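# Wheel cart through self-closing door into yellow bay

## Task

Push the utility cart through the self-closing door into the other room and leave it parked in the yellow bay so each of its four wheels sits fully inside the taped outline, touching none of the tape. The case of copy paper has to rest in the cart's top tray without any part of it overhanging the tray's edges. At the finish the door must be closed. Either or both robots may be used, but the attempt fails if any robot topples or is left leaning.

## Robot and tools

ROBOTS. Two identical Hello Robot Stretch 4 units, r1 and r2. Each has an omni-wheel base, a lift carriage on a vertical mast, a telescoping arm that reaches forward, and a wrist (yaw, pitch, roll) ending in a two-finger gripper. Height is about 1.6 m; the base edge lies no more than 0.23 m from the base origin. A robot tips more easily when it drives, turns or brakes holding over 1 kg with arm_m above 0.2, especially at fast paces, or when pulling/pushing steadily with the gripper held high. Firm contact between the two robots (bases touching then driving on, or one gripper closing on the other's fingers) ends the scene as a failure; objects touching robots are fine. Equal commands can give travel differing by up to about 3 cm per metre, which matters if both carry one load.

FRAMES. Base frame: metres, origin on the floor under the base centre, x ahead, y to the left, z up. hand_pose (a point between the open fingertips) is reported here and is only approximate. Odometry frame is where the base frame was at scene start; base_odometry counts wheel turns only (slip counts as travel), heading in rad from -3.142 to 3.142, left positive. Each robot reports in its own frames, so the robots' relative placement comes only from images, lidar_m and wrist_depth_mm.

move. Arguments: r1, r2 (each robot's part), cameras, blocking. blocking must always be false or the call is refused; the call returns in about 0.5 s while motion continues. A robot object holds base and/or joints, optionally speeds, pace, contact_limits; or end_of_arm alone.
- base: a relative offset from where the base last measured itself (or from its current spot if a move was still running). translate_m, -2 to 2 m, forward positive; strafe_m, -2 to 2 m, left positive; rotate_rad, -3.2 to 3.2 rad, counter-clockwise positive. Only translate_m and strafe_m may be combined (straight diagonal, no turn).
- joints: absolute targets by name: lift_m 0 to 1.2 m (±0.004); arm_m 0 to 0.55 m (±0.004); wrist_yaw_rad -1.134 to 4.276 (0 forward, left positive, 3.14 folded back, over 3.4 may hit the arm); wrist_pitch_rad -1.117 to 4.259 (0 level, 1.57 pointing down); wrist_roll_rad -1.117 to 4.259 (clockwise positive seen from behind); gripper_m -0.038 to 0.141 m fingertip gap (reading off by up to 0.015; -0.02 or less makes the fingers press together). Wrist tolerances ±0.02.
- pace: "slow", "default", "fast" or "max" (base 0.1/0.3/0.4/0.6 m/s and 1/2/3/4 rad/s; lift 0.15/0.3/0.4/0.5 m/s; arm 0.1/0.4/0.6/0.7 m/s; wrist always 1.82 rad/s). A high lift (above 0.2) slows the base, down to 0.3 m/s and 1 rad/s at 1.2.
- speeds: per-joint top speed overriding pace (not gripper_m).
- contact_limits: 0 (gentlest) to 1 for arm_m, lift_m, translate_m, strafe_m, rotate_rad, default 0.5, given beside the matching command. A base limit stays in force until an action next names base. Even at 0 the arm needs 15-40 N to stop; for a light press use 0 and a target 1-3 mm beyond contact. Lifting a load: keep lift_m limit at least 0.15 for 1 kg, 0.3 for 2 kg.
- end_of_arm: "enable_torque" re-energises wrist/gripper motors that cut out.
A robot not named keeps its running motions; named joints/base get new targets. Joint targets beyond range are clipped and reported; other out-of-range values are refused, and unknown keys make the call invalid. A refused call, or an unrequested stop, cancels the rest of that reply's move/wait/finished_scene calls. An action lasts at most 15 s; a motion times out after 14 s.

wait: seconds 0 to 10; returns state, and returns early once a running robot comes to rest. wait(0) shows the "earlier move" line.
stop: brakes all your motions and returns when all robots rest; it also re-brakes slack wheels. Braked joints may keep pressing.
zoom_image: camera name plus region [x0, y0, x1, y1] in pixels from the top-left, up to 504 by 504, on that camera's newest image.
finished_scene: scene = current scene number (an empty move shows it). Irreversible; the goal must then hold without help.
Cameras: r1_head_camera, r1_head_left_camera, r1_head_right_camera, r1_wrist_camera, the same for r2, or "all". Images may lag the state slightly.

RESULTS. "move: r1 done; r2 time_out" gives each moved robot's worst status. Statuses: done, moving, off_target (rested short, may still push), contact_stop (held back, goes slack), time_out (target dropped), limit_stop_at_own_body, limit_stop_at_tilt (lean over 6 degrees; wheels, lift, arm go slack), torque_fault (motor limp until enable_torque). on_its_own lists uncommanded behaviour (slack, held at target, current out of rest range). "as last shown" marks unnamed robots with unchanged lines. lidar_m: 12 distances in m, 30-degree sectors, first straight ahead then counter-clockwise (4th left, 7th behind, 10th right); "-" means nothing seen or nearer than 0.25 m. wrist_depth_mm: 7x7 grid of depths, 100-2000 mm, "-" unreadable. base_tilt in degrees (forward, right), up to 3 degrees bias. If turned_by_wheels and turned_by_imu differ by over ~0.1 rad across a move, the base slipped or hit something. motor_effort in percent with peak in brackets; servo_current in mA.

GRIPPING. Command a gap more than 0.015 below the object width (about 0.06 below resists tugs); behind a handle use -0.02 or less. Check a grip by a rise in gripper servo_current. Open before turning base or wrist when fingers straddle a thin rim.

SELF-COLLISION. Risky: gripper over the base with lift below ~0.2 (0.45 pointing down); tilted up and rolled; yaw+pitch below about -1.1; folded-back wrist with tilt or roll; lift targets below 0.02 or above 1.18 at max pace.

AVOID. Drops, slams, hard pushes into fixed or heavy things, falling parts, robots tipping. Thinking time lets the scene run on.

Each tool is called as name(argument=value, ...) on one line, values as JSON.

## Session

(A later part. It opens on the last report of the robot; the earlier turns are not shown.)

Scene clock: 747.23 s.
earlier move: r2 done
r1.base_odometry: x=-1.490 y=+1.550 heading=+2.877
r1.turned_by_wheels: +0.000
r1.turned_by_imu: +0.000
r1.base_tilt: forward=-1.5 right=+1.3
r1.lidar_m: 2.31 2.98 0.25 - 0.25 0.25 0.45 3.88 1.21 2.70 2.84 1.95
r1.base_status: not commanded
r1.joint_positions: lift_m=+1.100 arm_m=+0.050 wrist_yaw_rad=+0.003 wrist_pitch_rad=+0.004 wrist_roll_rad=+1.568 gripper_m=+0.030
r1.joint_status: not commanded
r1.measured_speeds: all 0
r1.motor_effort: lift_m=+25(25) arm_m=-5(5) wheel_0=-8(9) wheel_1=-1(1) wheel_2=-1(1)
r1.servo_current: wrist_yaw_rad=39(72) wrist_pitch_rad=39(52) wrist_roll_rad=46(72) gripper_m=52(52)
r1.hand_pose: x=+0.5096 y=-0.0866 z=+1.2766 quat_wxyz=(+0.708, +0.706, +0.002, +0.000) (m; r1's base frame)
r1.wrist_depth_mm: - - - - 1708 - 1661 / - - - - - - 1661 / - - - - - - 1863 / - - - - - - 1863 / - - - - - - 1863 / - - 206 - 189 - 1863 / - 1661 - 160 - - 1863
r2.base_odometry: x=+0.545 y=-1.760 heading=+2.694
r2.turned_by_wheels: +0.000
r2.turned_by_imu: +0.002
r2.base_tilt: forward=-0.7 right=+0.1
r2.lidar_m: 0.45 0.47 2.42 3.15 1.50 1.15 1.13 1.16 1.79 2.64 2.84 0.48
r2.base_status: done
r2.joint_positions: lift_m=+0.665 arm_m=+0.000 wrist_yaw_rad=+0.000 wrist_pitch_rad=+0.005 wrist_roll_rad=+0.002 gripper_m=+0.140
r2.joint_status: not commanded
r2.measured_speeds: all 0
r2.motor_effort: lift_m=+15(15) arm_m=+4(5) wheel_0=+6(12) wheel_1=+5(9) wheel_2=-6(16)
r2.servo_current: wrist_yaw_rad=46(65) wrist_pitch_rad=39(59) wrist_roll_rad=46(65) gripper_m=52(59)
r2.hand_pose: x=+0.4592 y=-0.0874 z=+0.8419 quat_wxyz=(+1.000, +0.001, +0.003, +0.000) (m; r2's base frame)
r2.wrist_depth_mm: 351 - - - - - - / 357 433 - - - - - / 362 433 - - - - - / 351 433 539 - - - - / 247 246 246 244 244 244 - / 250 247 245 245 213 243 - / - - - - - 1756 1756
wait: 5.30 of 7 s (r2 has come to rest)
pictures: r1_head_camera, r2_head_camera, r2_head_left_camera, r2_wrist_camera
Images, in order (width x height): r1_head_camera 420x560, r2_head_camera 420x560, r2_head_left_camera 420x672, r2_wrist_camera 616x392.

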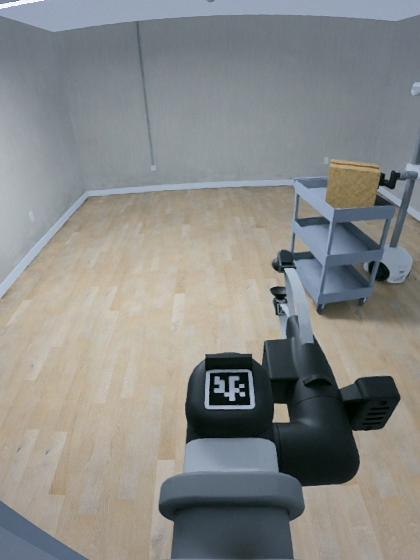

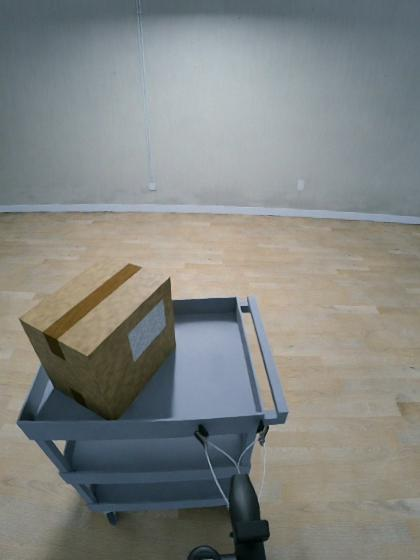

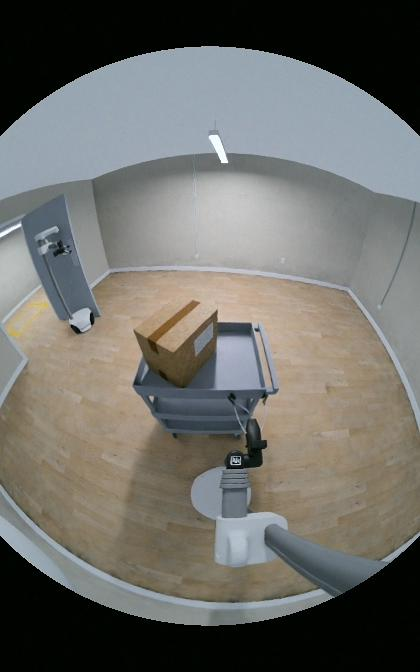

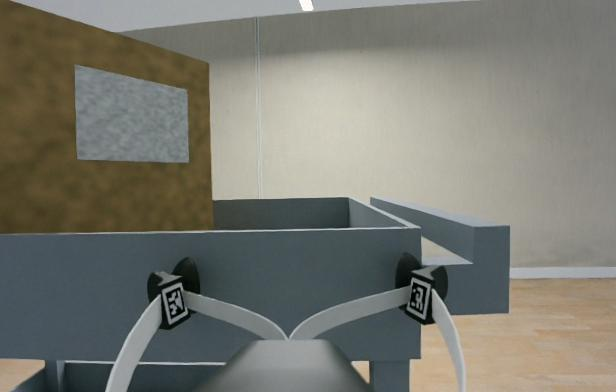

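move(blocking=false, r2={"base":{"translate_m":-0.06},"pace":"slow"})

wait(seconds=2)

move(blocking=false, r2={"base":{"strafe_m":0.24},"pace":"slow"})

wait(seconds=4)

move(blocking=false, r2={"base":{"translate_m":0.46},"pace":"slow"})

wait(seconds=7, cameras=["r1_head_camera","r2_head_camera","r1_head_right_camera"])

Scene clock: 763.23 s.
move: r2 moving
r1: as last shown
r1.base_tilt: forward=-1.6 right=+1.3
r1.lidar_m: 2.31 2.98 0.25 - 0.25 0.25 0.46 3.87 1.20 2.70 2.84 1.93
r1.motor_effort: lift_m=+25(25) arm_m=-5(5) wheel_0=-9(9) wheel_1=-1(1) wheel_2=-1(1)
r1.servo_current: wrist_yaw_rad=52(65) wrist_pitch_rad=52(52) wrist_roll_rad=59(59) gripper_m=46(52)
r1.wrist_depth_mm: - - - - 1708 - 1576 / - - - - - - 1708 / - - - - - - 1756 / - - - - - - 1708 / - - - - - - 1808 / - - 208 - 189 - 1863 / - 1618 - 160 - - 1863
r2.base_odometry: x=+0.556 y=-1.765 heading=+2.694
r2.turned_by_wheels: +0.000
r2.turned_by_imu: +0.000
r2.base_tilt: forward=-0.7 right=+0.1
r2.lidar_m: 0.46 0.49 2.40 3.15 1.48 1.15 1.12 1.19 1.82 2.65 2.86 0.49
r2.base_status: translate_m moving
r2.joint_positions: lift_m=+0.665 arm_m=+0.000 wrist_yaw_rad=+0.000 wrist_pitch_rad=+0.005 wrist_roll_rad=+0.002 gripper_m=+0.140
r2.joint_status: not commanded
r2.measured_speeds: translate_m=-0.048 strafe_m=+0.000 rotate_rad=+0.001 lift_m=+0.000 arm_m=+0.000 wrist_yaw_rad=+0.000 wrist_pitch_rad=+0.000 wrist_roll_rad=+0.000
r2.motor_effort: lift_m=+15(15) arm_m=+4(5) wheel_0=-5(8) wheel_1=-5(6) wheel_2=+10(10)
r2.servo_current: wrist_yaw_rad=46(52) wrist_pitch_rad=46(52) wrist_roll_rad=39(59) gripper_m=59(59)
r2.hand_pose: x=+0.4592 y=-0.0874 z=+0.8419 quat_wxyz=(+1.000, +0.001, +0.003, +0.000) (m; r2's base frame)
r2.wrist_depth_mm: 357 - - - - - - / 364 439 - - - - - / 368 439 - - - - - / 368 442 544 - - - - / 255 255 255 254 253 252 - / 257 256 254 254 198 252 - / - - - - - 1708 1756
pictures: none

Scene clock: 764.57 s.
earlier move: r2 done
r1.base_odometry: x=-1.490 y=+1.550 heading=+2.877
r1.turned_by_wheels: +0.000
r1.turned_by_imu: +0.000
r1.base_tilt: forward=-1.6 right=+1.3
r1.lidar_m: 2.27 2.98 0.25 - 0.25 0.25 0.46 3.88 1.22 2.68 2.83 1.93
r1.base_status: not commanded
r1.joint_positions: lift_m=+1.100 arm_m=+0.050 wrist_yaw_rad=+0.003 wrist_pitch_rad=+0.004 wrist_roll_rad=+1.568 gripper_m=+0.030
r1.joint_status: not commanded
r1.measured_speeds: all 0
r1.motor_effort: lift_m=+25(25) arm_m=-5(5) wheel_0=-9(9) wheel_1=-1(1) wheel_2=-1(1)
r1.servo_current: wrist_yaw_rad=46(65) wrist_pitch_rad=39(52) wrist_roll_rad=39(72) gripper_m=52(52)
r1.hand_pose: x=+0.5096 y=-0.0866 z=+1.2766 quat_wxyz=(+0.708, +0.706, +0.002, +0.000) (m; r1's base frame)
r1.wrist_depth_mm: - - - - 1808 - 1618 / - - - - - - 1708 / - - - - - - 1808 / - - - - - - 1808 / - - - - - - 1863 / - - 207 - 189 - 1921 / - 1708 - 160 - - 1808
r2.base_odometry: x=+0.599 y=-1.786 heading=+2.693
r2.turned_by_wheels: +0.000
r2.turned_by_imu: +0.000
r2.base_tilt: forward=-0.7 right=+0.1
r2.lidar_m: 0.51 0.56 2.48 3.09 1.45 1.09 1.06 1.12 1.73 2.64 2.87 0.56
r2.base_status: done
r2.joint_positions: lift_m=+0.665 arm_m=+0.000 wrist_yaw_rad=+0.000 wrist_pitch_rad=+0.005 wrist_roll_rad=+0.002 gripper_m=+0.140
r2.joint_status: not commanded
r2.measured_speeds: all 0
r2.motor_effort: lift_m=+15(15) arm_m=+4(5) wheel_0=-5(8) wheel_1=-4(8) wheel_2=+6(10)
r2.servo_current: wrist_yaw_rad=39(65) wrist_pitch_rad=46(52) wrist_roll_rad=46(59) gripper_m=46(59)
r2.hand_pose: x=+0.4592 y=-0.0874 z=+0.8419 quat_wxyz=(+1.000, +0.001, +0.003, +0.000) (m; r2's base frame)
r2.wrist_depth_mm: 384 - - - - - - / 387 466 - - - - - / 389 466 - - - - - / 389 466 574 - - - - / 306 306 304 303 303 - - / 306 204 303 304 303 - - / 1921 - - - - 1756 1808
wait: 1.33 of 2 s (r2 has come to rest)
pictures: none

Scene clock: 765.07 s.
move: r2 moving
r1: as last shown
r1.lidar_m: 2.30 2.97 0.25 - 0.25 0.25 0.45 3.88 1.21 2.70 2.85 1.92
r1.motor_effort: lift_m=+25(25) arm_m=-5(5) wheel_0=-9(9) wheel_1=-1(2) wheel_2=-1(1)
r1.servo_current: wrist_yaw_rad=33(65) wrist_pitch_rad=46(46) wrist_roll_rad=46(59) gripper_m=52(52)
r1.wrist_depth_mm: - - - - 1808 - 1576 / - - - - - - 1756 / - - - - - - 1808 / - - - - - - 1863 / - - - - - - 1863 / - - 207 - 189 - 1921 / - 1661 - 160 - - 1863
r2.base_odometry: x=+0.593 y=-1.799 heading=+2.693
r2.turned_by_wheels: +0.000
r2.turned_by_imu: +0.000
r2.base_tilt: forward=-0.7 right=+0.1
r2.lidar_m: 0.51 0.53 2.49 3.08 1.39 1.11 1.06 1.12 1.67 2.66 2.86 0.55
r2.base_status: strafe_m moving
r2.joint_positions: lift_m=+0.665 arm_m=+0.000 wrist_yaw_rad=+0.000 wrist_pitch_rad=+0.005 wrist_roll_rad=+0.002 gripper_m=+0.140
r2.joint_status: not commanded
r2.measured_speeds: translate_m=+0.000 strafe_m=+0.055 rotate_rad=+0.000 lift_m=+0.000 arm_m=+0.000 wrist_yaw_rad=+0.000 wrist_pitch_rad=+0.000 wrist_roll_rad=+0.000
r2.motor_effort: lift_m=+15(15) arm_m=+4(5) wheel_0=-6(9) wheel_1=+7(8) wheel_2=+0(4)
r2.servo_current: wrist_yaw_rad=46(59) wrist_pitch_rad=39(52) wrist_roll_rad=46(59) gripper_m=46(52)
r2.hand_pose: x=+0.4592 y=-0.0874 z=+0.8419 quat_wxyz=(+1.000, +0.001, +0.003, +0.000) (m; r2's base frame)
r2.wrist_depth_mm: 377 - - - - - - / 377 455 585 - - - - / 370 455 580 - - - - / 373 459 564 - - - - / 304 304 304 301 301 301 - / 307 203 304 304 303 - - / 1863 - - - - 1756 1756
pictures: none

Scene clock: 768.10 s.
earlier move: r2 done
r1.base_odometry: x=-1.490 y=+1.550 heading=+2.877
r1.turned_by_wheels: +0.000
r1.turned_by_imu: +0.000
r1.base_tilt: forward=-1.6 right=+1.3
r1.lidar_m: 2.29 3.00 0.25 - 0.25 0.25 0.46 3.87 1.21 2.71 2.83 1.93
r1.base_status: not commanded
r1.joint_positions: lift_m=+1.100 arm_m=+0.050 wrist_yaw_rad=+0.003 wrist_pitch_rad=+0.004 wrist_roll_rad=+1.568 gripper_m=+0.030
r1.joint_status: not commanded
r1.measured_speeds: all 0
r1.motor_effort: lift_m=+25(25) arm_m=-5(5) wheel_0=-9(9) wheel_1=-1(2) wheel_2=-1(1)
r1.servo_current: wrist_yaw_rad=65(65) wrist_pitch_rad=46(52) wrist_roll_rad=46(65) gripper_m=39(52)
r1.hand_pose: x=+0.5096 y=-0.0866 z=+1.2766 quat_wxyz=(+0.708, +0.706, +0.002, +0.000) (m; r1's base frame)
r1.wrist_depth_mm: - - - - 1808 - 1618 / - - - - - - 1661 / - - - - - - 1808 / - - - - - - 1863 / - - - - - - 1863 / - - 208 - 189 - 1808 / - 1708 - 160 - - 1863
r2.base_odometry: x=+0.495 y=-2.002 heading=+2.693
r2.turned_by_wheels: +0.000
r2.turned_by_imu: +0.001
r2.base_tilt: forward=-0.7 right=+0.1
r2.lidar_m: 0.50 0.53 2.53 2.91 1.34 1.08 1.04 1.12 1.62 2.88 3.11 0.55
r2.base_status: done
r2.joint_positions: lift_m=+0.665 arm_m=+0.000 wrist_yaw_rad=+0.000 wrist_pitch_rad=+0.005 wrist_roll_rad=+0.002 gripper_m=+0.140
r2.joint_status: not commanded
r2.measured_speeds: all 0
r2.motor_effort: lift_m=+15(15) arm_m=+5(5) wheel_0=-4(10) wheel_1=+5(9) wheel_2=+0(4)
r2.servo_current: wrist_yaw_rad=46(59) wrist_pitch_rad=46(52) wrist_roll_rad=52(59) gripper_m=52(59)
r2.hand_pose: x=+0.4592 y=-0.0874 z=+0.8419 quat_wxyz=(+1.000, +0.001, +0.003, +0.000) (m; r2's base frame)
r2.wrist_depth_mm: - 407 342 - - - - / - 399 343 436 - - - / - 404 343 436 - - - / - 410 345 436 - - - / 300 298 298 298 296 296 294 / 301 203 217 296 296 205 294 / 1808 1756 750 - - 1708 1756
wait: 3.03 of 4 s (r2 has come to rest)
pictures: none

Scene clock: 768.60 s.
move: r2 moving
r1: as last shown
r1.lidar_m: 2.31 2.98 0.25 - 0.26 0.25 0.45 3.88 1.22 2.74 2.84 1.93
r1.motor_effort: lift_m=+25(25) arm_m=-5(5) wheel_0=-8(9) wheel_1=-2(2) wheel_2=-1(1)
r1.servo_current: wrist_yaw_rad=46(65) wrist_pitch_rad=39(52) wrist_roll_rad=26(59) gripper_m=39(46)
r1.wrist_depth_mm: - - - - 1808 - 1618 / - - - - - - 1756 / - - - - - - 1756 / - - - - - - 1808 / - - - - - - 1756 / - - 208 - 189 - 1808 / - 1708 - 161 - - 1863
r2.base_odometry: x=+0.484 y=-1.997 heading=+2.694
r2.turned_by_wheels: +0.000
r2.turned_by_imu: +0.000
r2.base_tilt: forward=-0.7 right=+0.0
r2.lidar_m: 0.50 0.52 2.49 2.92 1.40 1.07 1.05 1.14 1.65 2.90 3.11 0.53
r2.base_status: translate_m moving
r2.joint_positions: lift_m=+0.665 arm_m=+0.000 wrist_yaw_rad=+0.000 wrist_pitch_rad=+0.005 wrist_roll_rad=+0.002 gripper_m=+0.140
r2.joint_status: not commanded
r2.measured_speeds: translate_m=+0.049 strafe_m=+0.000 rotate_rad=-0.001 lift_m=+0.000 arm_m=+0.000 wrist_yaw_rad=+0.000 wrist_pitch_rad=+0.000 wrist_roll_rad=+0.000
r2.motor_effort: lift_m=+15(15) arm_m=+4(5) wheel_0=+7(8) wheel_1=+5(8) wheel_2=-9(10)
r2.servo_current: wrist_yaw_rad=52(52) wrist_pitch_rad=46(52) wrist_roll_rad=52(52) gripper_m=46(52)
r2.hand_pose: x=+0.4592 y=-0.0874 z=+0.8419 quat_wxyz=(+1.000, +0.001, +0.003, +0.000) (m; r2's base frame)
r2.wrist_depth_mm: - 384 332 452 - - - / - 384 336 427 - - - / - 389 336 424 - - - / - 389 338 427 - 732 - / 289 289 287 285 285 283 283 / 290 290 197 287 197 189 285 / 1808 1756 1921 - - 1661 1808
pictures: none

Scene clock: 773.97 s.
earlier move: r2 done
r1.base_odometry: x=-1.490 y=+1.550 heading=+2.877
r1.turned_by_wheels: +0.000
r1.turned_by_imu: +0.000
r1.base_tilt: forward=-1.6 right=+1.3
r1.lidar_m: 1.60 2.94 0.25 - 0.25 0.25 0.45 3.88 1.22 2.69 2.84 1.66
r1.base_status: not commanded
r1.joint_positions: lift_m=+1.100 arm_m=+0.050 wrist_yaw_rad=+0.003 wrist_pitch_rad=+0.004 wrist_roll_rad=+1.568 gripper_m=+0.030
r1.joint_status: not commanded
r1.measured_speeds: all 0
r1.motor_effort: lift_m=+25(25) arm_m=-5(5) wheel_0=-8(9) wheel_1=-1(2) wheel_2=-1(1)
r1.servo_current: wrist_yaw_rad=46(78) wrist_pitch_rad=33(59) wrist_roll_rad=59(65) gripper_m=46(52)
r1.hand_pose: x=+0.5096 y=-0.0866 z=+1.2766 quat_wxyz=(+0.708, +0.706, +0.002, +0.000) (m; r1's base frame)
r1.wrist_depth_mm: - - - - - - 1756 / - - - - 1464 - - / - - - - 1464 1921 - / - - - - - - 1756 / - - - - - - 1863 / - - 206 - 189 - 1863 / - 1661 - 160 - - 1863
r2.base_odometry: x=+0.081 y=-1.803 heading=+2.694
r2.turned_by_wheels: +0.000
r2.turned_by_imu: +0.001
r2.base_tilt: forward=-0.7 right=+0.1
r2.lidar_m: 0.45 0.47 1.91 2.87 1.99 1.55 1.50 1.63 2.45 2.94 3.20 0.49
r2.base_status: done
r2.joint_positions: lift_m=+0.665 arm_m=+0.000 wrist_yaw_rad=-0.001 wrist_pitch_rad=+0.005 wrist_roll_rad=+0.002 gripper_m=+0.140
r2.joint_status: not commanded
r2.measured_speeds: all 0
r2.motor_effort: lift_m=+15(15) arm_m=+4(5) wheel_0=+6(13) wheel_1=+4(8) wheel_2=-6(16)
r2.servo_current: wrist_yaw_rad=46(59) wrist_pitch_rad=39(52) wrist_roll_rad=46(59) gripper_m=46(59)
r2.hand_pose: x=+0.4592 y=-0.0876 z=+0.8419 quat_wxyz=(+1.000, +0.001, +0.003, +0.000) (m; r2's base frame)
r2.wrist_depth_mm: 297 355 - - - - - / 297 357 462 - - - - / 297 359 462 - - - - / 298 359 466 - - - - / 241 242 243 244 244 245 247 / 244 243 244 245 245 246 247 / - - - - - 1618 1661
wait: 5.37 of 7 s (r2 has come to rest)
pictures: r1_head_camera, r1_head_right_camera, r2_head_camera
Images, in order (width x height): r1_head_camera 420x560, r1_head_right_camera 420x672, r2_head_camera 420x560.

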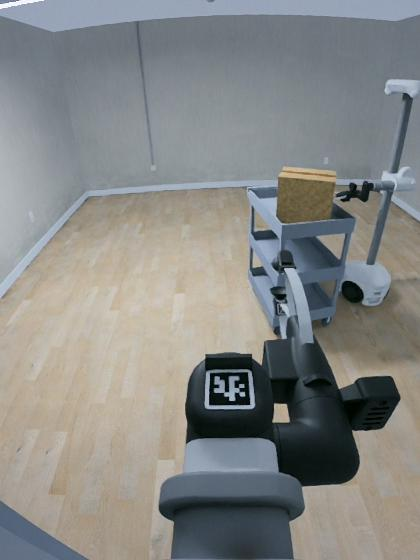

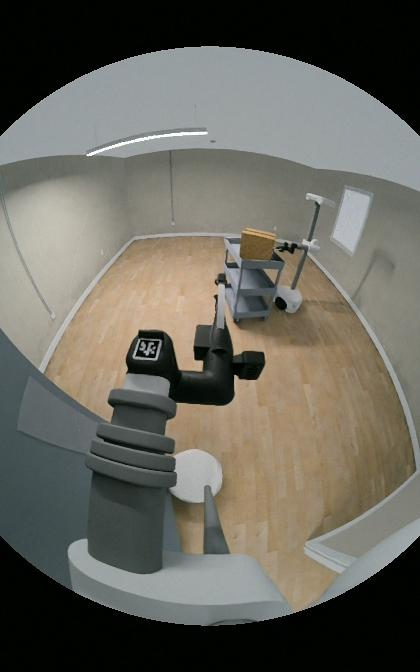

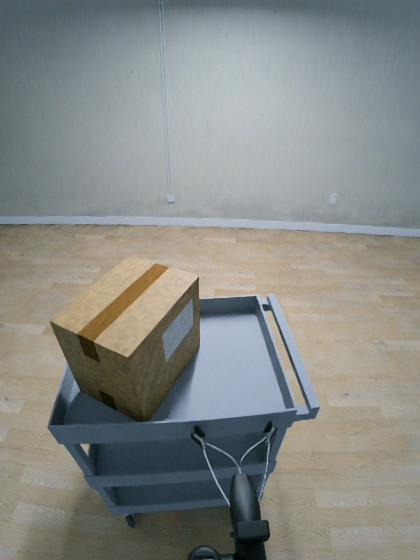

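move(blocking=false, r2={"base":{"translate_m":0.1},"pace":"slow"})

wait(seconds=2.5)

move(blocking=false, r2={"base":{"translate_m":-0.3},"pace":"slow"})

wait(seconds=5)

move(blocking=false, r2={"base":{"strafe_m":-1.2}})

wait(seconds=7)

move(blocking=false, r2={"base":{"rotate_rad":1.57}})

wait(seconds=5)

move(blocking=false, r2={"base":{"strafe_m":-0.67},"joints":{"lift_m":0.685}})

wait(seconds=5, cameras=["r1_head_camera","r2_head_camera","r2_wrist_camera"])

Scene clock: 790.40 s.
move: r2 moving
r1: as last shown
r1.lidar_m: 1.60 2.98 0.25 - 0.25 0.25 0.45 3.87 1.20 2.68 2.83 1.67
r1.motor_effort: lift_m=+25(25) arm_m=-5(5) wheel_0=-8(9) wheel_1=-1(1) wheel_2=-1(1)
r1.servo_current: wrist_yaw_rad=33(65) wrist_pitch_rad=46(52) wrist_roll_rad=46(65) gripper_m=46(46)
r1.wrist_depth_mm: - - - - - - 1756 / - - - - 1397 - - / - - - - 1464 1921 - / - - - - - - 1708 / - - - - - - 1921 / - - 207 - 189 - 1863 / - 1708 - 160 - - 1808
r2.base_odometry: x=+0.070 y=-1.798 heading=+2.694
r2.turned_by_wheels: +0.000
r2.turned_by_imu: +0.001
r2.base_tilt: forward=-0.7 right=+0.0
r2.lidar_m: 0.42 0.47 1.96 2.87 1.97 1.55 1.51 1.63 2.43 2.94 3.17 0.49
r2.base_status: translate_m moving
r2.joint_positions: lift_m=+0.665 arm_m=+0.000 wrist_yaw_rad=-0.001 wrist_pitch_rad=+0.005 wrist_roll_rad=+0.002 gripper_m=+0.140
r2.joint_status: not commanded
r2.measured_speeds: translate_m=+0.049 strafe_m=+0.000 rotate_rad=-0.001 lift_m=+0.000 arm_m=+0.000 wrist_yaw_rad=+0.000 wrist_pitch_rad=+0.000 wrist_roll_rad=+0.000
r2.motor_effort: lift_m=+15(15) arm_m=+4(5) wheel_0=+7(9) wheel_1=+8(8) wheel_2=-11(13)
r2.servo_current: wrist_yaw_rad=46(52) wrist_pitch_rad=39(52) wrist_roll_rad=46(59) gripper_m=52(52)
r2.hand_pose: x=+0.4592 y=-0.0876 z=+0.8419 quat_wxyz=(+1.000, +0.001, +0.003, +0.000) (m; r2's base frame)
r2.wrist_depth_mm: 296 357 - - - - - / 297 357 466 - - - - / 300 364 469 - - - - / 300 359 466 - - - - / 241 241 242 242 243 245 246 / 243 215 244 243 245 204 247 / - - - - - 277 1708
pictures: none

Scene clock: 792.17 s.
earlier move: r2 done
r1.base_odometry: x=-1.490 y=+1.550 heading=+2.877
r1.turned_by_wheels: +0.000
r1.turned_by_imu: +0.000
r1.base_tilt: forward=-1.6 right=+1.3
r1.lidar_m: 1.55 2.99 0.25 - 0.25 0.25 0.46 3.88 1.19 2.70 2.83 1.63
r1.base_status: not commanded
r1.joint_positions: lift_m=+1.100 arm_m=+0.050 wrist_yaw_rad=+0.003 wrist_pitch_rad=+0.004 wrist_roll_rad=+1.568 gripper_m=+0.030
r1.joint_status: not commanded
r1.measured_speeds: all 0
r1.motor_effort: lift_m=+25(25) arm_m=-5(5) wheel_0=-9(9) wheel_1=-1(1) wheel_2=-1(1)
r1.servo_current: wrist_yaw_rad=59(65) wrist_pitch_rad=46(52) wrist_roll_rad=52(72) gripper_m=39(59)
r1.hand_pose: x=+0.5096 y=-0.0866 z=+1.2766 quat_wxyz=(+0.708, +0.706, +0.002, +0.000) (m; r1's base frame)
r1.wrist_depth_mm: - - - - - - 1661 / - - - - 1366 - 1863 / - - - - 1430 - - / - - - - - - 1756 / - - - - - - 1863 / - - 206 - 189 - 1863 / - 1661 - 160 - - 1863
r2.base_odometry: x=-0.009 y=-1.760 heading=+2.694
r2.turned_by_wheels: +0.000
r2.turned_by_imu: +0.000
r2.base_tilt: forward=-0.6 right=+0.1
r2.lidar_m: 0.46 0.46 1.86 2.86 2.11 1.65 1.59 1.73 2.57 2.94 3.18 0.49
r2.base_status: done
r2.joint_positions: lift_m=+0.665 arm_m=+0.000 wrist_yaw_rad=+0.000 wrist_pitch_rad=+0.005 wrist_roll_rad=+0.002 gripper_m=+0.140
r2.joint_status: not commanded
r2.measured_speeds: all 0
r2.motor_effort: lift_m=+15(15) arm_m=+5(5) wheel_0=+4(12) wheel_1=+5(9) wheel_2=-5(13)
r2.servo_current: wrist_yaw_rad=46(65) wrist_pitch_rad=39(52) wrist_roll_rad=39(59) gripper_m=52(59)
r2.hand_pose: x=+0.4592 y=-0.0875 z=+0.8419 quat_wxyz=(+1.000, +0.001, +0.003, +0.000) (m; r2's base frame)
r2.wrist_depth_mm: 324 392 - - - - - / 325 392 512 - - - - / 325 394 512 - - - - / 327 394 496 - - - - / 242 244 245 246 247 248 250 / 244 245 244 246 248 250 - / - - - - - 1618 1808
wait: 1.77 of 2.5 s (r2 has come to rest)
pictures: none

Scene clock: 792.67 s.
move: r2 moving
r1: as last shown
r1.base_tilt: forward=-1.6 right=+1.2
r1.lidar_m: 1.54 3.01 0.25 - 0.25 0.25 0.47 3.87 1.20 2.71 2.84 1.62
r1.servo_current: wrist_yaw_rad=59(65) wrist_pitch_rad=33(46) wrist_roll_rad=52(72) gripper_m=52(52)
r1.wrist_depth_mm: - - - - - - 1708 / - - - - 1366 - 1921 / - - - - 1397 - - / - - - - - - 1708 / - - - - - - 1863 / - - 207 - 189 - 1863 / - 1661 - 160 - - 1863
r2.base_odometry: x=+0.002 y=-1.765 heading=+2.694
r2.turned_by_wheels: +0.000
r2.turned_by_imu: +0.000
r2.base_tilt: forward=-0.7 right=+0.1
r2.lidar_m: 0.47 0.49 1.86 2.85 2.06 1.64 1.59 1.72 2.53 2.94 3.18 0.52
r2.base_status: translate_m moving
r2.joint_positions: lift_m=+0.665 arm_m=+0.000 wrist_yaw_rad=+0.000 wrist_pitch_rad=+0.005 wrist_roll_rad=+0.002 gripper_m=+0.140
r2.joint_status: not commanded
r2.measured_speeds: translate_m=-0.048 strafe_m=+0.000 rotate_rad=+0.001 lift_m=+0.000 arm_m=+0.000 wrist_yaw_rad=+0.000 wrist_pitch_rad=+0.000 wrist_roll_rad=+0.000
r2.motor_effort: lift_m=+15(15) arm_m=+4(5) wheel_0=-5(9) wheel_1=-5(6) wheel_2=+9(10)
r2.servo_current: wrist_yaw_rad=46(59) wrist_pitch_rad=46(52) wrist_roll_rad=46(52) gripper_m=52(52)
r2.hand_pose: x=+0.4592 y=-0.0875 z=+0.8419 quat_wxyz=(+1.000, +0.001, +0.003, +0.000) (m; r2's base frame)
r2.wrist_depth_mm: 327 397 - - - - - / 320 402 517 - - - - / 329 399 525 - - - - / 332 399 504 - - - - / 252 255 255 256 257 260 - / 254 255 255 255 257 206 - / - - - - - 268 1808
pictures: none

Scene clock: 796.47 s.
earlier move: r2 done
r1.base_odometry: x=-1.490 y=+1.550 heading=+2.877
r1.turned_by_wheels: +0.000
r1.turned_by_imu: +0.000
r1.base_tilt: forward=-1.6 right=+1.3
r1.lidar_m: 1.54 2.98 0.25 - 0.26 0.25 0.46 3.86 1.22 2.72 2.82 1.64
r1.base_status: not commanded
r1.joint_positions: lift_m=+1.100 arm_m=+0.050 wrist_yaw_rad=+0.003 wrist_pitch_rad=+0.004 wrist_roll_rad=+1.568 gripper_m=+0.030
r1.joint_status: not commanded
r1.measured_speeds: all 0
r1.motor_effort: lift_m=+25(25) arm_m=-5(5) wheel_0=-8(9) wheel_1=-1(1) wheel_2=-1(1)
r1.servo_current: wrist_yaw_rad=52(72) wrist_pitch_rad=46(59) wrist_roll_rad=46(72) gripper_m=52(52)
r1.hand_pose: x=+0.5096 y=-0.0866 z=+1.2766 quat_wxyz=(+0.708, +0.706, +0.002, +0.000) (m; r1's base frame)
r1.wrist_depth_mm: - - - - - - 1808 / - - - - 1464 - 1863 / - - - - 1397 - - / - - - - - - 1756 / - - - - - - 1921 / - - 207 - 189 - 1863 / - 1661 - 160 - - 1863
r2.base_odometry: x=+0.261 y=-1.890 heading=+2.694
r2.turned_by_wheels: +0.000
r2.turned_by_imu: +0.000
r2.base_tilt: forward=-0.7 right=+0.0
r2.lidar_m: 0.74 0.80 2.16 2.89 1.68 1.34 1.28 1.42 2.11 2.93 3.17 0.80
r2.base_status: done
r2.joint_positions: lift_m=+0.665 arm_m=+0.000 wrist_yaw_rad=+0.000 wrist_pitch_rad=+0.005 wrist_roll_rad=+0.002 gripper_m=+0.140
r2.joint_status: not commanded
r2.measured_speeds: all 0
r2.motor_effort: lift_m=+15(15) arm_m=+4(5) wheel_0=-5(11) wheel_1=-4(8) wheel_2=+6(10)
r2.servo_current: wrist_yaw_rad=52(59) wrist_pitch_rad=39(52) wrist_roll_rad=52(59) gripper_m=46(59)
r2.hand_pose: x=+0.4592 y=-0.0875 z=+0.8419 quat_wxyz=(+1.000, +0.001, +0.003, +0.000) (m; r2's base frame)
r2.wrist_depth_mm: - - - - - - - / - 609 - - - - - / - 597 707 - - - - / - 585 654 549 - - - / 539 539 535 544 554 - - / - 976 196 - 554 - - / 1863 - - - 1863 1708 1756
wait: 3.80 of 5 s (r2 has come to rest)
pictures: none

Scene clock: 796.97 s.
move: r2 moving
r1: as last shown
r1.lidar_m: 1.54 2.97 0.25 - 0.25 0.25 0.47 3.88 1.22 2.71 2.83 1.62
r1.servo_current: wrist_yaw_rad=46(65) wrist_pitch_rad=46(46) wrist_roll_rad=52(72) gripper_m=39(52)
r1.wrist_depth_mm: - - - - - - 1756 / - - - - 1366 - 1921 / - - - - 1397 - - / - - - - - - 1756 / - - - - - - 1808 / - - 206 - 189 - 1921 / - 1661 - 161 - - 1863
r2.base_odometry: x=+0.277 y=-1.857 heading=+2.694
r2.turned_by_wheels: +0.000
r2.turned_by_imu: +0.000
r2.base_tilt: forward=-0.7 right=+0.1
r2.lidar_m: 0.74 0.79 2.08 2.93 1.72 1.33 1.29 1.41 2.09 2.88 3.09 0.82
r2.base_status: strafe_m moving
r2.joint_positions: lift_m=+0.665 arm_m=+0.000 wrist_yaw_rad=+0.000 wrist_pitch_rad=+0.005 wrist_roll_rad=+0.002 gripper_m=+0.140
r2.joint_status: not commanded
r2.measured_speeds: translate_m=+0.000 strafe_m=-0.143 rotate_rad=+0.000 lift_m=+0.000 arm_m=+0.000 wrist_yaw_rad=+0.000 wrist_pitch_rad=+0.000 wrist_roll_rad=+0.000
r2.motor_effort: lift_m=+15(15) arm_m=+4(5) wheel_0=+11(11) wheel_1=-11(12) wheel_2=+1(6)
r2.servo_current: wrist_yaw_rad=46(52) wrist_pitch_rad=46(52) wrist_roll_rad=39(59) gripper_m=52(52)
r2.hand_pose: x=+0.4592 y=-0.0875 z=+0.8419 quat_wxyz=(+1.000, +0.001, +0.003, +0.000) (m; r2's base frame)
r2.wrist_depth_mm: - - - - - - - / - 615 - - - - - / - 597 750 - - - - / 654 580 661 842 - - - / 539 539 544 549 - - - / - 960 196 - 554 - - / 1863 - - - 1863 1708 1756
pictures: none

Scene clock: 801.80 s.
earlier move: r2 done
r1.base_odometry: x=-1.490 y=+1.550 heading=+2.877
r1.turned_by_wheels: +0.000
r1.turned_by_imu: +0.000
r1.base_tilt: forward=-1.6 right=+1.3
r1.lidar_m: 1.54 2.97 0.25 - 0.26 0.25 0.43 3.84 1.22 2.73 2.82 1.63
r1.base_status: not commanded
r1.joint_positions: lift_m=+1.100 arm_m=+0.050 wrist_yaw_rad=+0.003 wrist_pitch_rad=+0.004 wrist_roll_rad=+1.568 gripper_m=+0.030
r1.joint_status: not commanded
r1.measured_speeds: all 0
r1.motor_effort: lift_m=+25(25) arm_m=-5(5) wheel_0=-8(9) wheel_1=-1(1) wheel_2=-1(1)
r1.servo_current: wrist_yaw_rad=46(72) wrist_pitch_rad=39(52) wrist_roll_rad=59(72) gripper_m=46(52)
r1.hand_pose: x=+0.5096 y=-0.0866 z=+1.2766 quat_wxyz=(+0.708, +0.706, +0.002, +0.000) (m; r1's base frame)
r1.wrist_depth_mm: - - - - - - 1756 / - - - - 1430 - 1808 / - - - - 1430 - - / - - - - - - 1756 / - - - - - - 1808 / - - 206 - 189 - 1921 / - 1708 - 160 - - 1863
r2.base_odometry: x=+0.781 y=-0.808 heading=+2.694
r2.turned_by_wheels: +0.000
r2.turned_by_imu: -0.001
r2.base_tilt: forward=-0.7 right=+0.1
r2.lidar_m: 3.29 1.35 1.19 4.07 1.86 1.41 1.38 1.51 1.74 1.71 1.87 2.75
r2.base_status: done
r2.joint_positions: lift_m=+0.665 arm_m=+0.000 wrist_yaw_rad=+0.000 wrist_pitch_rad=+0.005 wrist_roll_rad=+0.002 gripper_m=+0.140
r2.joint_status: not commanded
r2.measured_speeds: all 0
r2.motor_effort: lift_m=+15(15) arm_m=+5(5) wheel_0=+1(13) wheel_1=-3(13) wheel_2=+0(6)
r2.servo_current: wrist_yaw_rad=46(59) wrist_pitch_rad=46(52) wrist_roll_rad=46(59) gripper_m=52(59)
r2.hand_pose: x=+0.4592 y=-0.0875 z=+0.8419 quat_wxyz=(+1.000, +0.001, +0.003, +0.000) (m; r2's base frame)
r2.wrist_depth_mm: - - - - - - - / - - - - - - - / - - - - - - - / - - - - - - - / - - - - - - - / - - - - - - - / 1921 1756 1863 - 1863 1708 1756
wait: 4.83 of 7 s (r2 has come to rest)
pictures: none

Scene clock: 802.30 s.
move: r2 moving
r1: as last shown
r1.lidar_m: 1.52 2.95 0.25 - 0.25 0.25 0.47 3.88 1.22 2.69 2.82 1.63
r1.servo_current: wrist_yaw_rad=26(59) wrist_pitch_rad=46(46) wrist_roll_rad=52(72) gripper_m=46(46)
r1.wrist_depth_mm: - - - - - - 1808 / - - - - 1430 - 1863 / - - - - 1397 - - / - - - - - - 1708 / - - - - - - 1921 / - - 207 - 189 - 1863 / - 1708 - 160 - - 1863
r2.base_odometry: x=+0.781 y=-0.808 heading=+2.945
r2.turned_by_wheels: +0.252
r2.turned_by_imu: +0.244
r2.base_tilt: forward=-0.6 right=+0.1
r2.lidar_m: 3.36 1.21 1.52 2.52 1.58 1.41 1.43 1.77 1.71 1.75 2.14 3.31
r2.base_status: rotate_rad moving
r2.joint_positions: lift_m=+0.665 arm_m=+0.000 wrist_yaw_rad=+0.000 wrist_pitch_rad=+0.005 wrist_roll_rad=+0.002 gripper_m=+0.140
r2.joint_status: not commanded
r2.measured_speeds: translate_m=+0.001 strafe_m=-0.002 rotate_rad=+0.974 lift_m=+0.000 arm_m=+0.000 wrist_yaw_rad=+0.000 wrist_pitch_rad=+0.000 wrist_roll_rad=+0.000
r2.motor_effort: lift_m=+15(15) arm_m=+4(5) wheel_0=-4(8) wheel_1=-9(9) wheel_2=-10(12)
r2.servo_current: wrist_yaw_rad=46(59) wrist_pitch_rad=46(46) wrist_roll_rad=46(59) gripper_m=52(52)
r2.hand_pose: x=+0.4592 y=-0.0875 z=+0.8419 quat_wxyz=(+1.000, +0.001, +0.003, +0.000) (m; r2's base frame)
r2.wrist_depth_mm: - - - - - - - / - - - - - - - / - - - - - - - / - - - - - - - / - - - - - - - / - - - - - - - / 1808 1756 1808 - 1863 1708 1756
pictures: none

Scene clock: 803.87 s.
earlier move: r2 done
r1.base_odometry: x=-1.490 y=+1.550 heading=+2.877
r1.turned_by_wheels: +0.000
r1.turned_by_imu: +0.000
r1.base_tilt: forward=-1.6 right=+1.3
r1.lidar_m: 1.55 2.99 0.25 - 0.25 0.25 0.45 3.88 1.22 2.70 2.83 1.63
r1.base_status: not commanded
r1.joint_positions: lift_m=+1.100 arm_m=+0.050 wrist_yaw_rad=+0.003 wrist_pitch_rad=+0.004 wrist_roll_rad=+1.568 gripper_m=+0.030
r1.joint_status: not commanded
r1.measured_speeds: all 0
r1.motor_effort: lift_m=+25(25) arm_m=-5(5) wheel_0=-7(9) wheel_1=-1(2) wheel_2=-1(1)
r1.servo_current: wrist_yaw_rad=39(65) wrist_pitch_rad=52(52) wrist_roll_rad=39(72) gripper_m=39(52)
r1.hand_pose: x=+0.5096 y=-0.0866 z=+1.2766 quat_wxyz=(+0.708, +0.706, +0.002, +0.000) (m; r1's base frame)
r1.wrist_depth_mm: - - - - - - 1808 / - - - - 1430 - 1863 / - - - - 1397 - - / - - - - - - 1808 / - - - - - - 1863 / - - 206 - 189 - 1808 / - 1661 - 160 - - 1863
r2.base_odometry: x=+0.781 y=-0.808 heading=-2.020
r2.turned_by_wheels: +1.318
r2.turned_by_imu: +1.283
r2.base_tilt: forward=-0.7 right=+0.1
r2.lidar_m: 4.08 1.86 1.44 1.34 1.52 1.75 1.72 1.86 2.71 3.33 1.35 1.21
r2.base_status: done
r2.joint_positions: lift_m=+0.665 arm_m=+0.000 wrist_yaw_rad=+0.000 wrist_pitch_rad=+0.005 wrist_roll_rad=+0.002 gripper_m=+0.140
r2.joint_status: not commanded
r2.measured_speeds: all 0
r2.motor_effort: lift_m=+15(15) arm_m=+4(5) wheel_0=-2(11) wheel_1=-4(10) wheel_2=-3(12)
r2.servo_current: wrist_yaw_rad=46(59) wrist_pitch_rad=46(52) wrist_roll_rad=52(59) gripper_m=52(59)
r2.hand_pose: x=+0.4592 y=-0.0875 z=+0.8419 quat_wxyz=(+1.000, +0.001, +0.003, +0.000) (m; r2's base frame)
r2.wrist_depth_mm: - - - - - - - / - - - - - - - / - - - - - - 1078 / - - - - - - 1078 / - - - - - - - / - - - - - 206 - / 1756 1756 1808 - 1921 1756 -
wait: 1.57 of 5 s (r2 has come to rest)
pictures: none

Scene clock: 804.37 s.
move: r2 moving
r1: as last shown
r1.lidar_m: 1.54 2.97 0.25 - 0.25 0.25 0.43 3.84 1.19 2.68 2.84 1.63
r1.motor_effort: lift_m=+25(25) arm_m=-5(5) wheel_0=-9(9) wheel_1=-1(1) wheel_2=-1(1)
r1.servo_current: wrist_yaw_rad=65(65) wrist_pitch_rad=52(52) wrist_roll_rad=59(59) gripper_m=39(59)
r1.wrist_depth_mm: - - - - - - 1808 / - - - - 1430 - 1921 / - - - - 1397 - - / - - - - - - 1808 / - - - - - - 1863 / - - 207 - 189 - 1863 / - 1708 - 161 - - 1863
r2.base_odometry: x=+0.748 y=-0.793 heading=-2.020
r2.turned_by_wheels: +0.000
r2.turned_by_imu: +0.000
r2.base_tilt: forward=-0.7 right=+0.0
r2.lidar_m: 4.08 1.92 1.47 1.43 1.56 1.78 1.72 1.88 2.69 3.28 1.35 1.20
r2.base_status: strafe_m moving
r2.joint_positions: lift_m=+0.685 arm_m=+0.000 wrist_yaw_rad=+0.000 wrist_pitch_rad=+0.005 wrist_roll_rad=+0.002 gripper_m=+0.140
r2.joint_status: lift_m moving
r2.measured_speeds: translate_m=+0.000 strafe_m=-0.140 rotate_rad=+0.000 lift_m=+0.009 arm_m=+0.000 wrist_yaw_rad=+0.000 wrist_pitch_rad=+0.000 wrist_roll_rad=+0.000
r2.motor_effort: lift_m=+20(24) arm_m=+4(5) wheel_0=+8(11) wheel_1=-11(12) wheel_2=-1(3)
r2.servo_current: wrist_yaw_rad=39(52) wrist_pitch_rad=39(52) wrist_roll_rad=46(59) gripper_m=52(59)
r2.hand_pose: x=+0.4592 y=-0.0875 z=+0.8613 quat_wxyz=(+1.000, +0.001, +0.003, +0.000) (m; r2's base frame)
r2.wrist_depth_mm: - - - - - - - / - - - - - - - / - - - - - - 1060 / - - - - - - 1078 / - - - - - - - / - - - - - 188 - / 1756 1808 1808 - 1863 1756 -
pictures: none

Scene clock: 807.43 s.
earlier move: r2 done
r1.base_odometry: x=-1.490 y=+1.550 heading=+2.877
r1.turned_by_wheels: +0.000
r1.turned_by_imu: +0.000
r1.base_tilt: forward=-1.6 right=+1.2
r1.lidar_m: 1.55 3.00 0.25 - 0.25 0.25 0.42 3.86 1.19 2.67 2.83 1.63
r1.base_status: not commanded
r1.joint_positions: lift_m=+1.100 arm_m=+0.050 wrist_yaw_rad=+0.003 wrist_pitch_rad=+0.004 wrist_roll_rad=+1.568 gripper_m=+0.030
r1.joint_status: not commanded
r1.measured_speeds: all 0
r1.motor_effort: lift_m=+25(25) arm_m=-5(5) wheel_0=-8(9) wheel_1=-1(2) wheel_2=-1(1)
r1.servo_current: wrist_yaw_rad=26(72) wrist_pitch_rad=39(52) wrist_roll_rad=39(65) gripper_m=52(59)
r1.hand_pose: x=+0.5096 y=-0.0866 z=+1.2766 quat_wxyz=(+0.708, +0.706, +0.002, +0.000) (m; r1's base frame)
r1.wrist_depth_mm: - - - - - - 1756 / - - - - 1430 - 1921 / - - - - 1397 - - / - - - - - - 1708 / - - - - - - 1808 / - - 206 - 189 - 1863 / - 1708 - 160 - - 1921
r2.base_odometry: x=+0.177 y=-0.517 heading=-2.020
r2.turned_by_wheels: +0.000
r2.turned_by_imu: +0.001
r2.base_tilt: forward=-0.7 right=+0.1
r2.lidar_m: 0.95 2.76 2.09 2.08 2.22 1.84 1.79 1.88 2.70 2.64 2.86 0.98
r2.base_status: done
r2.joint_positions: lift_m=+0.685 arm_m=+0.000 wrist_yaw_rad=+0.000 wrist_pitch_rad=+0.005 wrist_roll_rad=+0.002 gripper_m=+0.140
r2.joint_status: all done
r2.measured_speeds: all 0
r2.motor_effort: lift_m=+20(24) arm_m=+4(5) wheel_0=+2(17) wheel_1=-1(13) wheel_2=+0(3)
r2.servo_current: wrist_yaw_rad=46(65) wrist_pitch_rad=46(52) wrist_roll_rad=46(59) gripper_m=52(59)
r2.hand_pose: x=+0.4592 y=-0.0875 z=+0.8615 quat_wxyz=(+1.000, +0.001, +0.003, +0.000) (m; r2's base frame)
r2.wrist_depth_mm: - - - - - - - / - - - - - - - / - - - - 1060 - - / - - - - 1060 - - / - - - - - - - / - - - 1336 187 205 - / 1921 1863 1808 - - - 1756
wait: 3.07 of 5 s (r2 has come to rest)
pictures: r1_head_camera, r2_head_camera, r2_wrist_camera
Images, in order (width x height): r1_head_camera 420x560, r2_head_camera 420x560, r2_wrist_camera 616x392.

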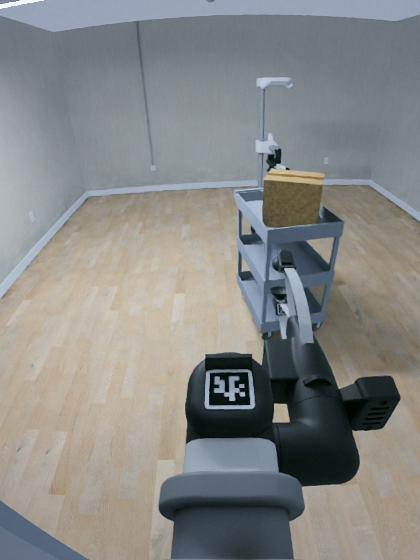

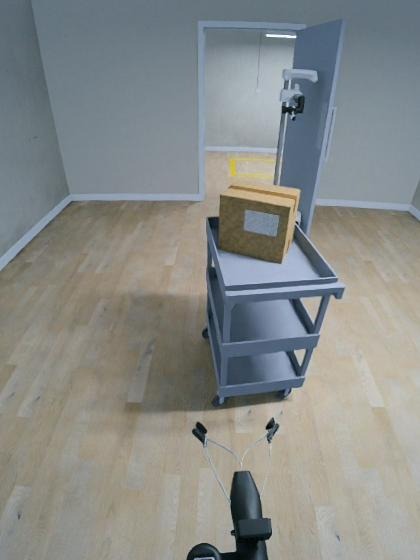

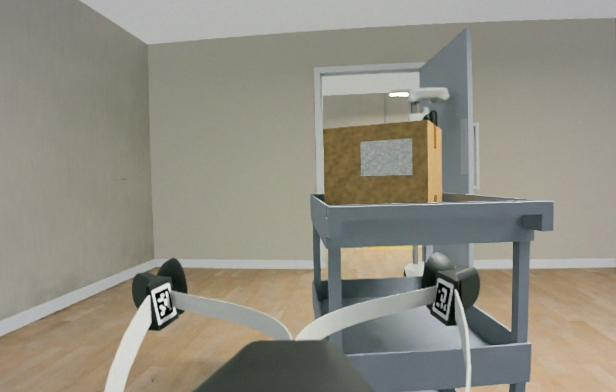

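move(blocking=false, r2={"base":{"strafe_m":-0.19},"pace":"slow"})

wait(seconds=4)

move(blocking=false, r2={"base":{"translate_m":1.0},"pace":"slow"})

wait(seconds=10)

wait(seconds=3, cameras=["r1_head_camera","r1_head_right_camera","r2_head_camera","r2_wrist_camera"])

Scene clock: 823.10 s.
move: r2 moving
r1: as last shown
r1.base_tilt: forward=-1.6 right=+1.3
r1.lidar_m: 1.52 2.98 0.25 - 0.25 0.25 0.46 3.88 1.20 2.71 2.84 1.63
r1.motor_effort: lift_m=+25(25) arm_m=-5(5) wheel_0=-9(9) wheel_1=-1(1) wheel_2=-1(1)
r1.servo_current: wrist_yaw_rad=59(59) wrist_pitch_rad=33(46) wrist_roll_rad=46(65) gripper_m=46(46)
r1.wrist_depth_mm: - - - - - - 1808 / - - - - 1464 - 1863 / - - - - 1397 - - / - - - - - - 1708 / - - - - - - 1808 / - - 208 - 189 - 1808 / - 1661 - 160 - - 1863
r2.base_odometry: x=+0.164 y=-0.511 heading=-2.020
r2.turned_by_wheels: +0.000
r2.turned_by_imu: +0.000
r2.base_tilt: forward=-0.7 right=+0.0
r2.lidar_m: 0.95 2.78 2.10 2.06 2.26 1.82 1.79 1.95 2.71 2.64 2.81 0.99
r2.base_status: strafe_m moving
r2.joint_positions: lift_m=+0.685 arm_m=+0.000 wrist_yaw_rad=+0.000 wrist_pitch_rad=+0.005 wrist_roll_rad=+0.002 gripper_m=+0.140
r2.joint_status: not commanded
r2.measured_speeds: translate_m=+0.000 strafe_m=-0.056 rotate_rad=+0.000 lift_m=+0.000 arm_m=+0.000 wrist_yaw_rad=+0.000 wrist_pitch_rad=+0.000 wrist_roll_rad=+0.000
r2.motor_effort: lift_m=+20(20) arm_m=+4(5) wheel_0=+5(10) wheel_1=-7(8) wheel_2=+0(1)
r2.servo_current: wrist_yaw_rad=52(52) wrist_pitch_rad=39(46) wrist_roll_rad=46(65) gripper_m=46(52)
r2.hand_pose: x=+0.4592 y=-0.0875 z=+0.8615 quat_wxyz=(+1.000, +0.001, +0.003, +0.000) (m; r2's base frame)
r2.wrist_depth_mm: - - - - - - - / - - - - - - - / - - - - 1060 - - / - - - - 1025 - - / - - - - - 809 - / - - - - 191 205 - / 1921 1808 1808 - - - 1808
pictures: none

Scene clock: 825.63 s.
earlier move: r2 done
r1.base_odometry: x=-1.490 y=+1.550 heading=+2.877
r1.turned_by_wheels: +0.000
r1.turned_by_imu: +0.000
r1.base_tilt: forward=-1.6 right=+1.3
r1.lidar_m: 1.54 2.99 0.25 - 0.25 0.25 0.45 3.87 1.21 2.70 2.81 1.62
r1.base_status: not commanded
r1.joint_positions: lift_m=+1.100 arm_m=+0.050 wrist_yaw_rad=+0.003 wrist_pitch_rad=+0.004 wrist_roll_rad=+1.568 gripper_m=+0.030
r1.joint_status: not commanded
r1.measured_speeds: all 0
r1.motor_effort: lift_m=+25(25) arm_m=-5(5) wheel_0=-8(9) wheel_1=-1(1) wheel_2=-1(1)
r1.servo_current: wrist_yaw_rad=46(72) wrist_pitch_rad=39(52) wrist_roll_rad=46(72) gripper_m=46(52)
r1.hand_pose: x=+0.5096 y=-0.0866 z=+1.2766 quat_wxyz=(+0.708, +0.706, +0.002, +0.000) (m; r1's base frame)
r1.wrist_depth_mm: - - - - - - 1808 / - - - - 1464 - 1808 / - - - - 1397 - - / - - - - - - 1708 / - - - - - - 1863 / - - 207 - 189 - 1756 / - 1661 - 160 - - 1808
r2.base_odometry: x=+0.006 y=-0.435 heading=-2.020
r2.turned_by_wheels: +0.000
r2.turned_by_imu: +0.001
r2.base_tilt: forward=-0.7 right=+0.0
r2.lidar_m: 0.94 3.05 2.28 2.24 2.38 1.83 1.80 1.95 2.51 2.47 2.67 0.97
r2.base_status: done
r2.joint_positions: lift_m=+0.685 arm_m=+0.000 wrist_yaw_rad=+0.000 wrist_pitch_rad=+0.005 wrist_roll_rad=+0.002 gripper_m=+0.140
r2.joint_status: not commanded
r2.measured_speeds: all 0
r2.motor_effort: lift_m=+20(20) arm_m=+4(5) wheel_0=+5(13) wheel_1=-5(9) wheel_2=+0(2)
r2.servo_current: wrist_yaw_rad=46(59) wrist_pitch_rad=39(59) wrist_roll_rad=46(65) gripper_m=46(59)
r2.hand_pose: x=+0.4592 y=-0.0875 z=+0.8615 quat_wxyz=(+1.000, +0.001, +0.003, +0.000) (m; r2's base frame)
r2.wrist_depth_mm: - - - - - - - / - - - - - - - / - - - 1078 - - - / - - - 1060 1205 - - / - - - - - - - / - - 788 160 212 - - / 1983 1863 1863 - - 1756 1756
wait: 2.53 of 4 s (r2 has come to rest)
pictures: none

Scene clock: 826.13 s.
move: r2 moving
r1: as last shown
r1.lidar_m: 1.53 3.02 0.25 - 0.25 0.25 0.45 3.85 1.22 2.67 2.84 1.63
r1.servo_current: wrist_yaw_rad=46(59) wrist_pitch_rad=46(52) wrist_roll_rad=39(46) gripper_m=46(52)
r1.wrist_depth_mm: - - - - - - 1756 / - - - - 1430 - 1808 / - - - - 1397 - - / - - - - - - 1708 / - - - - - - 1863 / - - 207 - 189 - 1863 / - 1708 - 160 - - 1863
r2.base_odometry: x=+0.001 y=-0.446 heading=-2.020
r2.turned_by_wheels: +0.000
r2.turned_by_imu: +0.000
r2.base_tilt: forward=-0.7 right=+0.1
r2.lidar_m: 0.91 3.01 2.30 2.26 2.41 1.87 1.84 1.95 2.50 2.46 2.67 0.99
r2.base_status: translate_m moving
r2.joint_positions: lift_m=+0.685 arm_m=+0.000 wrist_yaw_rad=+0.000 wrist_pitch_rad=+0.005 wrist_roll_rad=+0.002 gripper_m=+0.140
r2.joint_status: not commanded
r2.measured_speeds: translate_m=+0.049 strafe_m=-0.001 rotate_rad=+0.001 lift_m=+0.000 arm_m=+0.000 wrist_yaw_rad=+0.000 wrist_pitch_rad=+0.000 wrist_roll_rad=+0.000
r2.motor_effort: lift_m=+20(20) arm_m=+4(5) wheel_0=+3(10) wheel_1=+6(7) wheel_2=-9(11)
r2.servo_current: wrist_yaw_rad=52(52) wrist_pitch_rad=39(46) wrist_roll_rad=39(59) gripper_m=52(59)
r2.hand_pose: x=+0.4592 y=-0.0875 z=+0.8615 quat_wxyz=(+1.000, +0.001, +0.003, +0.000) (m; r2's base frame)
r2.wrist_depth_mm: - - - - - - - / - - - - - - - / - - - 1078 - - - / - - - 1060 1182 - - / - - - - - - - / - - 778 157 212 - - / 1921 1808 1863 - - 1756 1756
pictures: none

Scene clock: 836.13 s.
earlier move: r2 moving
r1.base_odometry: x=-1.490 y=+1.550 heading=+2.877
r1.turned_by_wheels: +0.000
r1.turned_by_imu: -0.001
r1.base_tilt: forward=-1.6 right=+1.3
r1.lidar_m: 1.06 2.96 0.25 - 0.26 0.25 0.45 3.88 1.19 2.69 2.83 1.57
r1.base_status: not commanded
r1.joint_positions: lift_m=+1.100 arm_m=+0.050 wrist_yaw_rad=+0.003 wrist_pitch_rad=+0.004 wrist_roll_rad=+1.568 gripper_m=+0.030
r1.joint_status: not commanded
r1.measured_speeds: all 0
r1.motor_effort: lift_m=+25(25) arm_m=-5(5) wheel_0=-8(10) wheel_1=-1(1) wheel_2=-1(1)
r1.servo_current: wrist_yaw_rad=52(72) wrist_pitch_rad=46(52) wrist_roll_rad=46(72) gripper_m=46(52)
r1.hand_pose: x=+0.5096 y=-0.0866 z=+1.2766 quat_wxyz=(+0.708, +0.706, +0.002, +0.000) (m; r1's base frame)
r1.wrist_depth_mm: - - - - - - 1808 / - - - - - - 1808 / - - - - 1397 1366 - / - - - - 946 931 - / - - - - 1042 991 - / - - 207 - 189 1098 1808 / - 1708 - 160 - - 1863
r2.base_odometry: x=-0.423 y=-1.324 heading=-2.020
r2.turned_by_wheels: +0.000
r2.turned_by_imu: +0.001
r2.base_tilt: forward=-0.7 right=+0.1
r2.lidar_m: 0.49 2.88 2.24 2.19 2.36 2.81 2.78 2.98 2.60 2.55 0.50 0.48
r2.base_status: translate_m moving
r2.joint_positions: lift_m=+0.685 arm_m=+0.000 wrist_yaw_rad=-0.003 wrist_pitch_rad=+0.005 wrist_roll_rad=+0.002 gripper_m=+0.140
r2.joint_status: not commanded
r2.measured_speeds: translate_m=+0.051 strafe_m=+0.001 rotate_rad=-0.003 lift_m=+0.000 arm_m=+0.000 wrist_yaw_rad=+0.000 wrist_pitch_rad=+0.000 wrist_roll_rad=+0.000
r2.motor_effort: lift_m=+20(20) arm_m=+5(5) wheel_0=+3(11) wheel_1=+4(10) wheel_2=-5(15)
r2.servo_current: wrist_yaw_rad=46(65) wrist_pitch_rad=52(52) wrist_roll_rad=39(59) gripper_m=59(59)
r2.hand_pose: x=+0.4590 y=-0.0882 z=+0.8615 quat_wxyz=(+1.000, +0.001, +0.003, -0.001) (m; r2's base frame)
r2.wrist_depth_mm: - - - - - - - / - - - - - 597 462 / - - - - - 574 469 / - - - - - 585 469 / - - - 319 270 270 442 / - - - 324 254 218 249 / 1921 1808 1863 - - - -
wait: 10.00 s; no rest
pictures: none

Scene clock: 836.93 s.
earlier move: r2 done
r1.base_odometry: x=-1.490 y=+1.550 heading=+2.877
r1.turned_by_wheels: +0.000
r1.turned_by_imu: +0.000
r1.base_tilt: forward=-1.6 right=+1.2
r1.lidar_m: 1.07 2.99 0.25 - 0.25 0.25 0.45 3.86 1.22 2.70 2.84 1.53
r1.base_status: not commanded
r1.joint_positions: lift_m=+1.100 arm_m=+0.050 wrist_yaw_rad=+0.003 wrist_pitch_rad=+0.004 wrist_roll_rad=+1.568 gripper_m=+0.030
r1.joint_status: not commanded
r1.measured_speeds: all 0
r1.motor_effort: lift_m=+25(25) arm_m=-5(5) wheel_0=-8(10) wheel_1=-1(1) wheel_2=-1(1)
r1.servo_current: wrist_yaw_rad=46(72) wrist_pitch_rad=46(52) wrist_roll_rad=52(72) gripper_m=46(52)
r1.hand_pose: x=+0.5096 y=-0.0866 z=+1.2766 quat_wxyz=(+0.708, +0.706, +0.002, +0.000) (m; r1's base frame)
r1.wrist_depth_mm: - - - - - - 1808 / - - - - - - 1708 / - - - - 1576 1336 - / - - - - 946 931 - / - - - - 1042 976 - / - - 206 - 189 1042 1921 / - 1708 - 160 - - 1863
r2.base_odometry: x=-0.428 y=-1.335 heading=-2.020
r2.turned_by_wheels: +0.000
r2.turned_by_imu: +0.000
r2.base_tilt: forward=-0.7 right=+0.1
r2.lidar_m: 0.51 2.90 2.23 2.19 2.33 2.85 2.80 3.01 2.63 2.55 0.50 0.48
r2.base_status: done
r2.joint_positions: lift_m=+0.685 arm_m=+0.000 wrist_yaw_rad=-0.003 wrist_pitch_rad=+0.005 wrist_roll_rad=+0.002 gripper_m=+0.140
r2.joint_status: not commanded
r2.measured_speeds: all 0
r2.motor_effort: lift_m=+20(20) arm_m=+5(5) wheel_0=+5(11) wheel_1=+4(10) wheel_2=-6(15)
r2.servo_current: wrist_yaw_rad=59(65) wrist_pitch_rad=46(52) wrist_roll_rad=39(59) gripper_m=52(59)
r2.hand_pose: x=+0.4590 y=-0.0882 z=+0.8615 quat_wxyz=(+1.000, +0.001, +0.003, -0.001) (m; r2's base frame)
r2.wrist_depth_mm: - - - - - - - / - - - - - 603 466 / - - - - - 574 469 / - - - - - 585 469 / - - - 320 271 270 442 / - - - 320 255 218 248 / 1863 1808 1863 - - - -
wait: 0.80 of 3 s (r2 has come to rest)
pictures: r1_head_camera, r1_head_right_camera, r2_head_camera, r2_wrist_camera
Images, in order (width x height): r1_head_camera 420x560, r1_head_right_camera 420x672, r2_head_camera 420x560, r2_wrist_camera 616x392.

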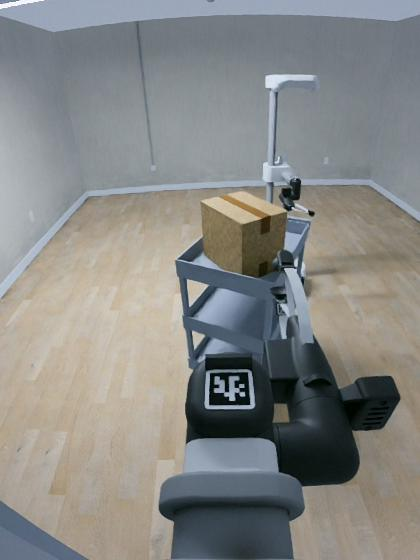

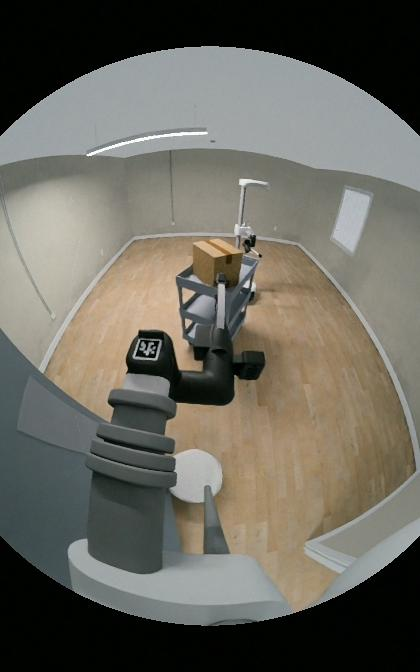

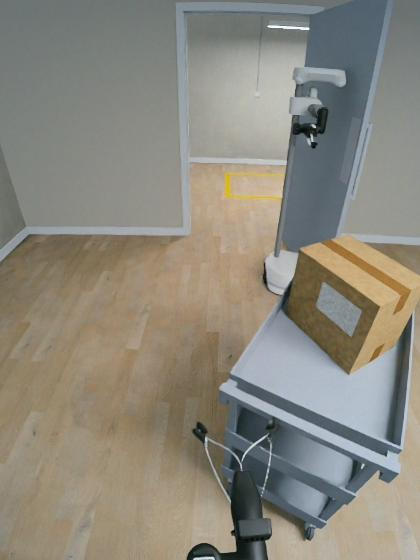

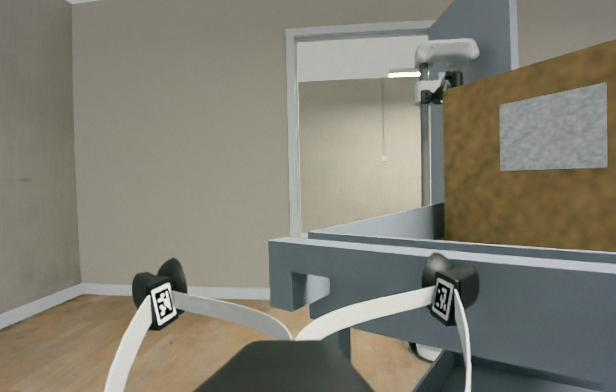

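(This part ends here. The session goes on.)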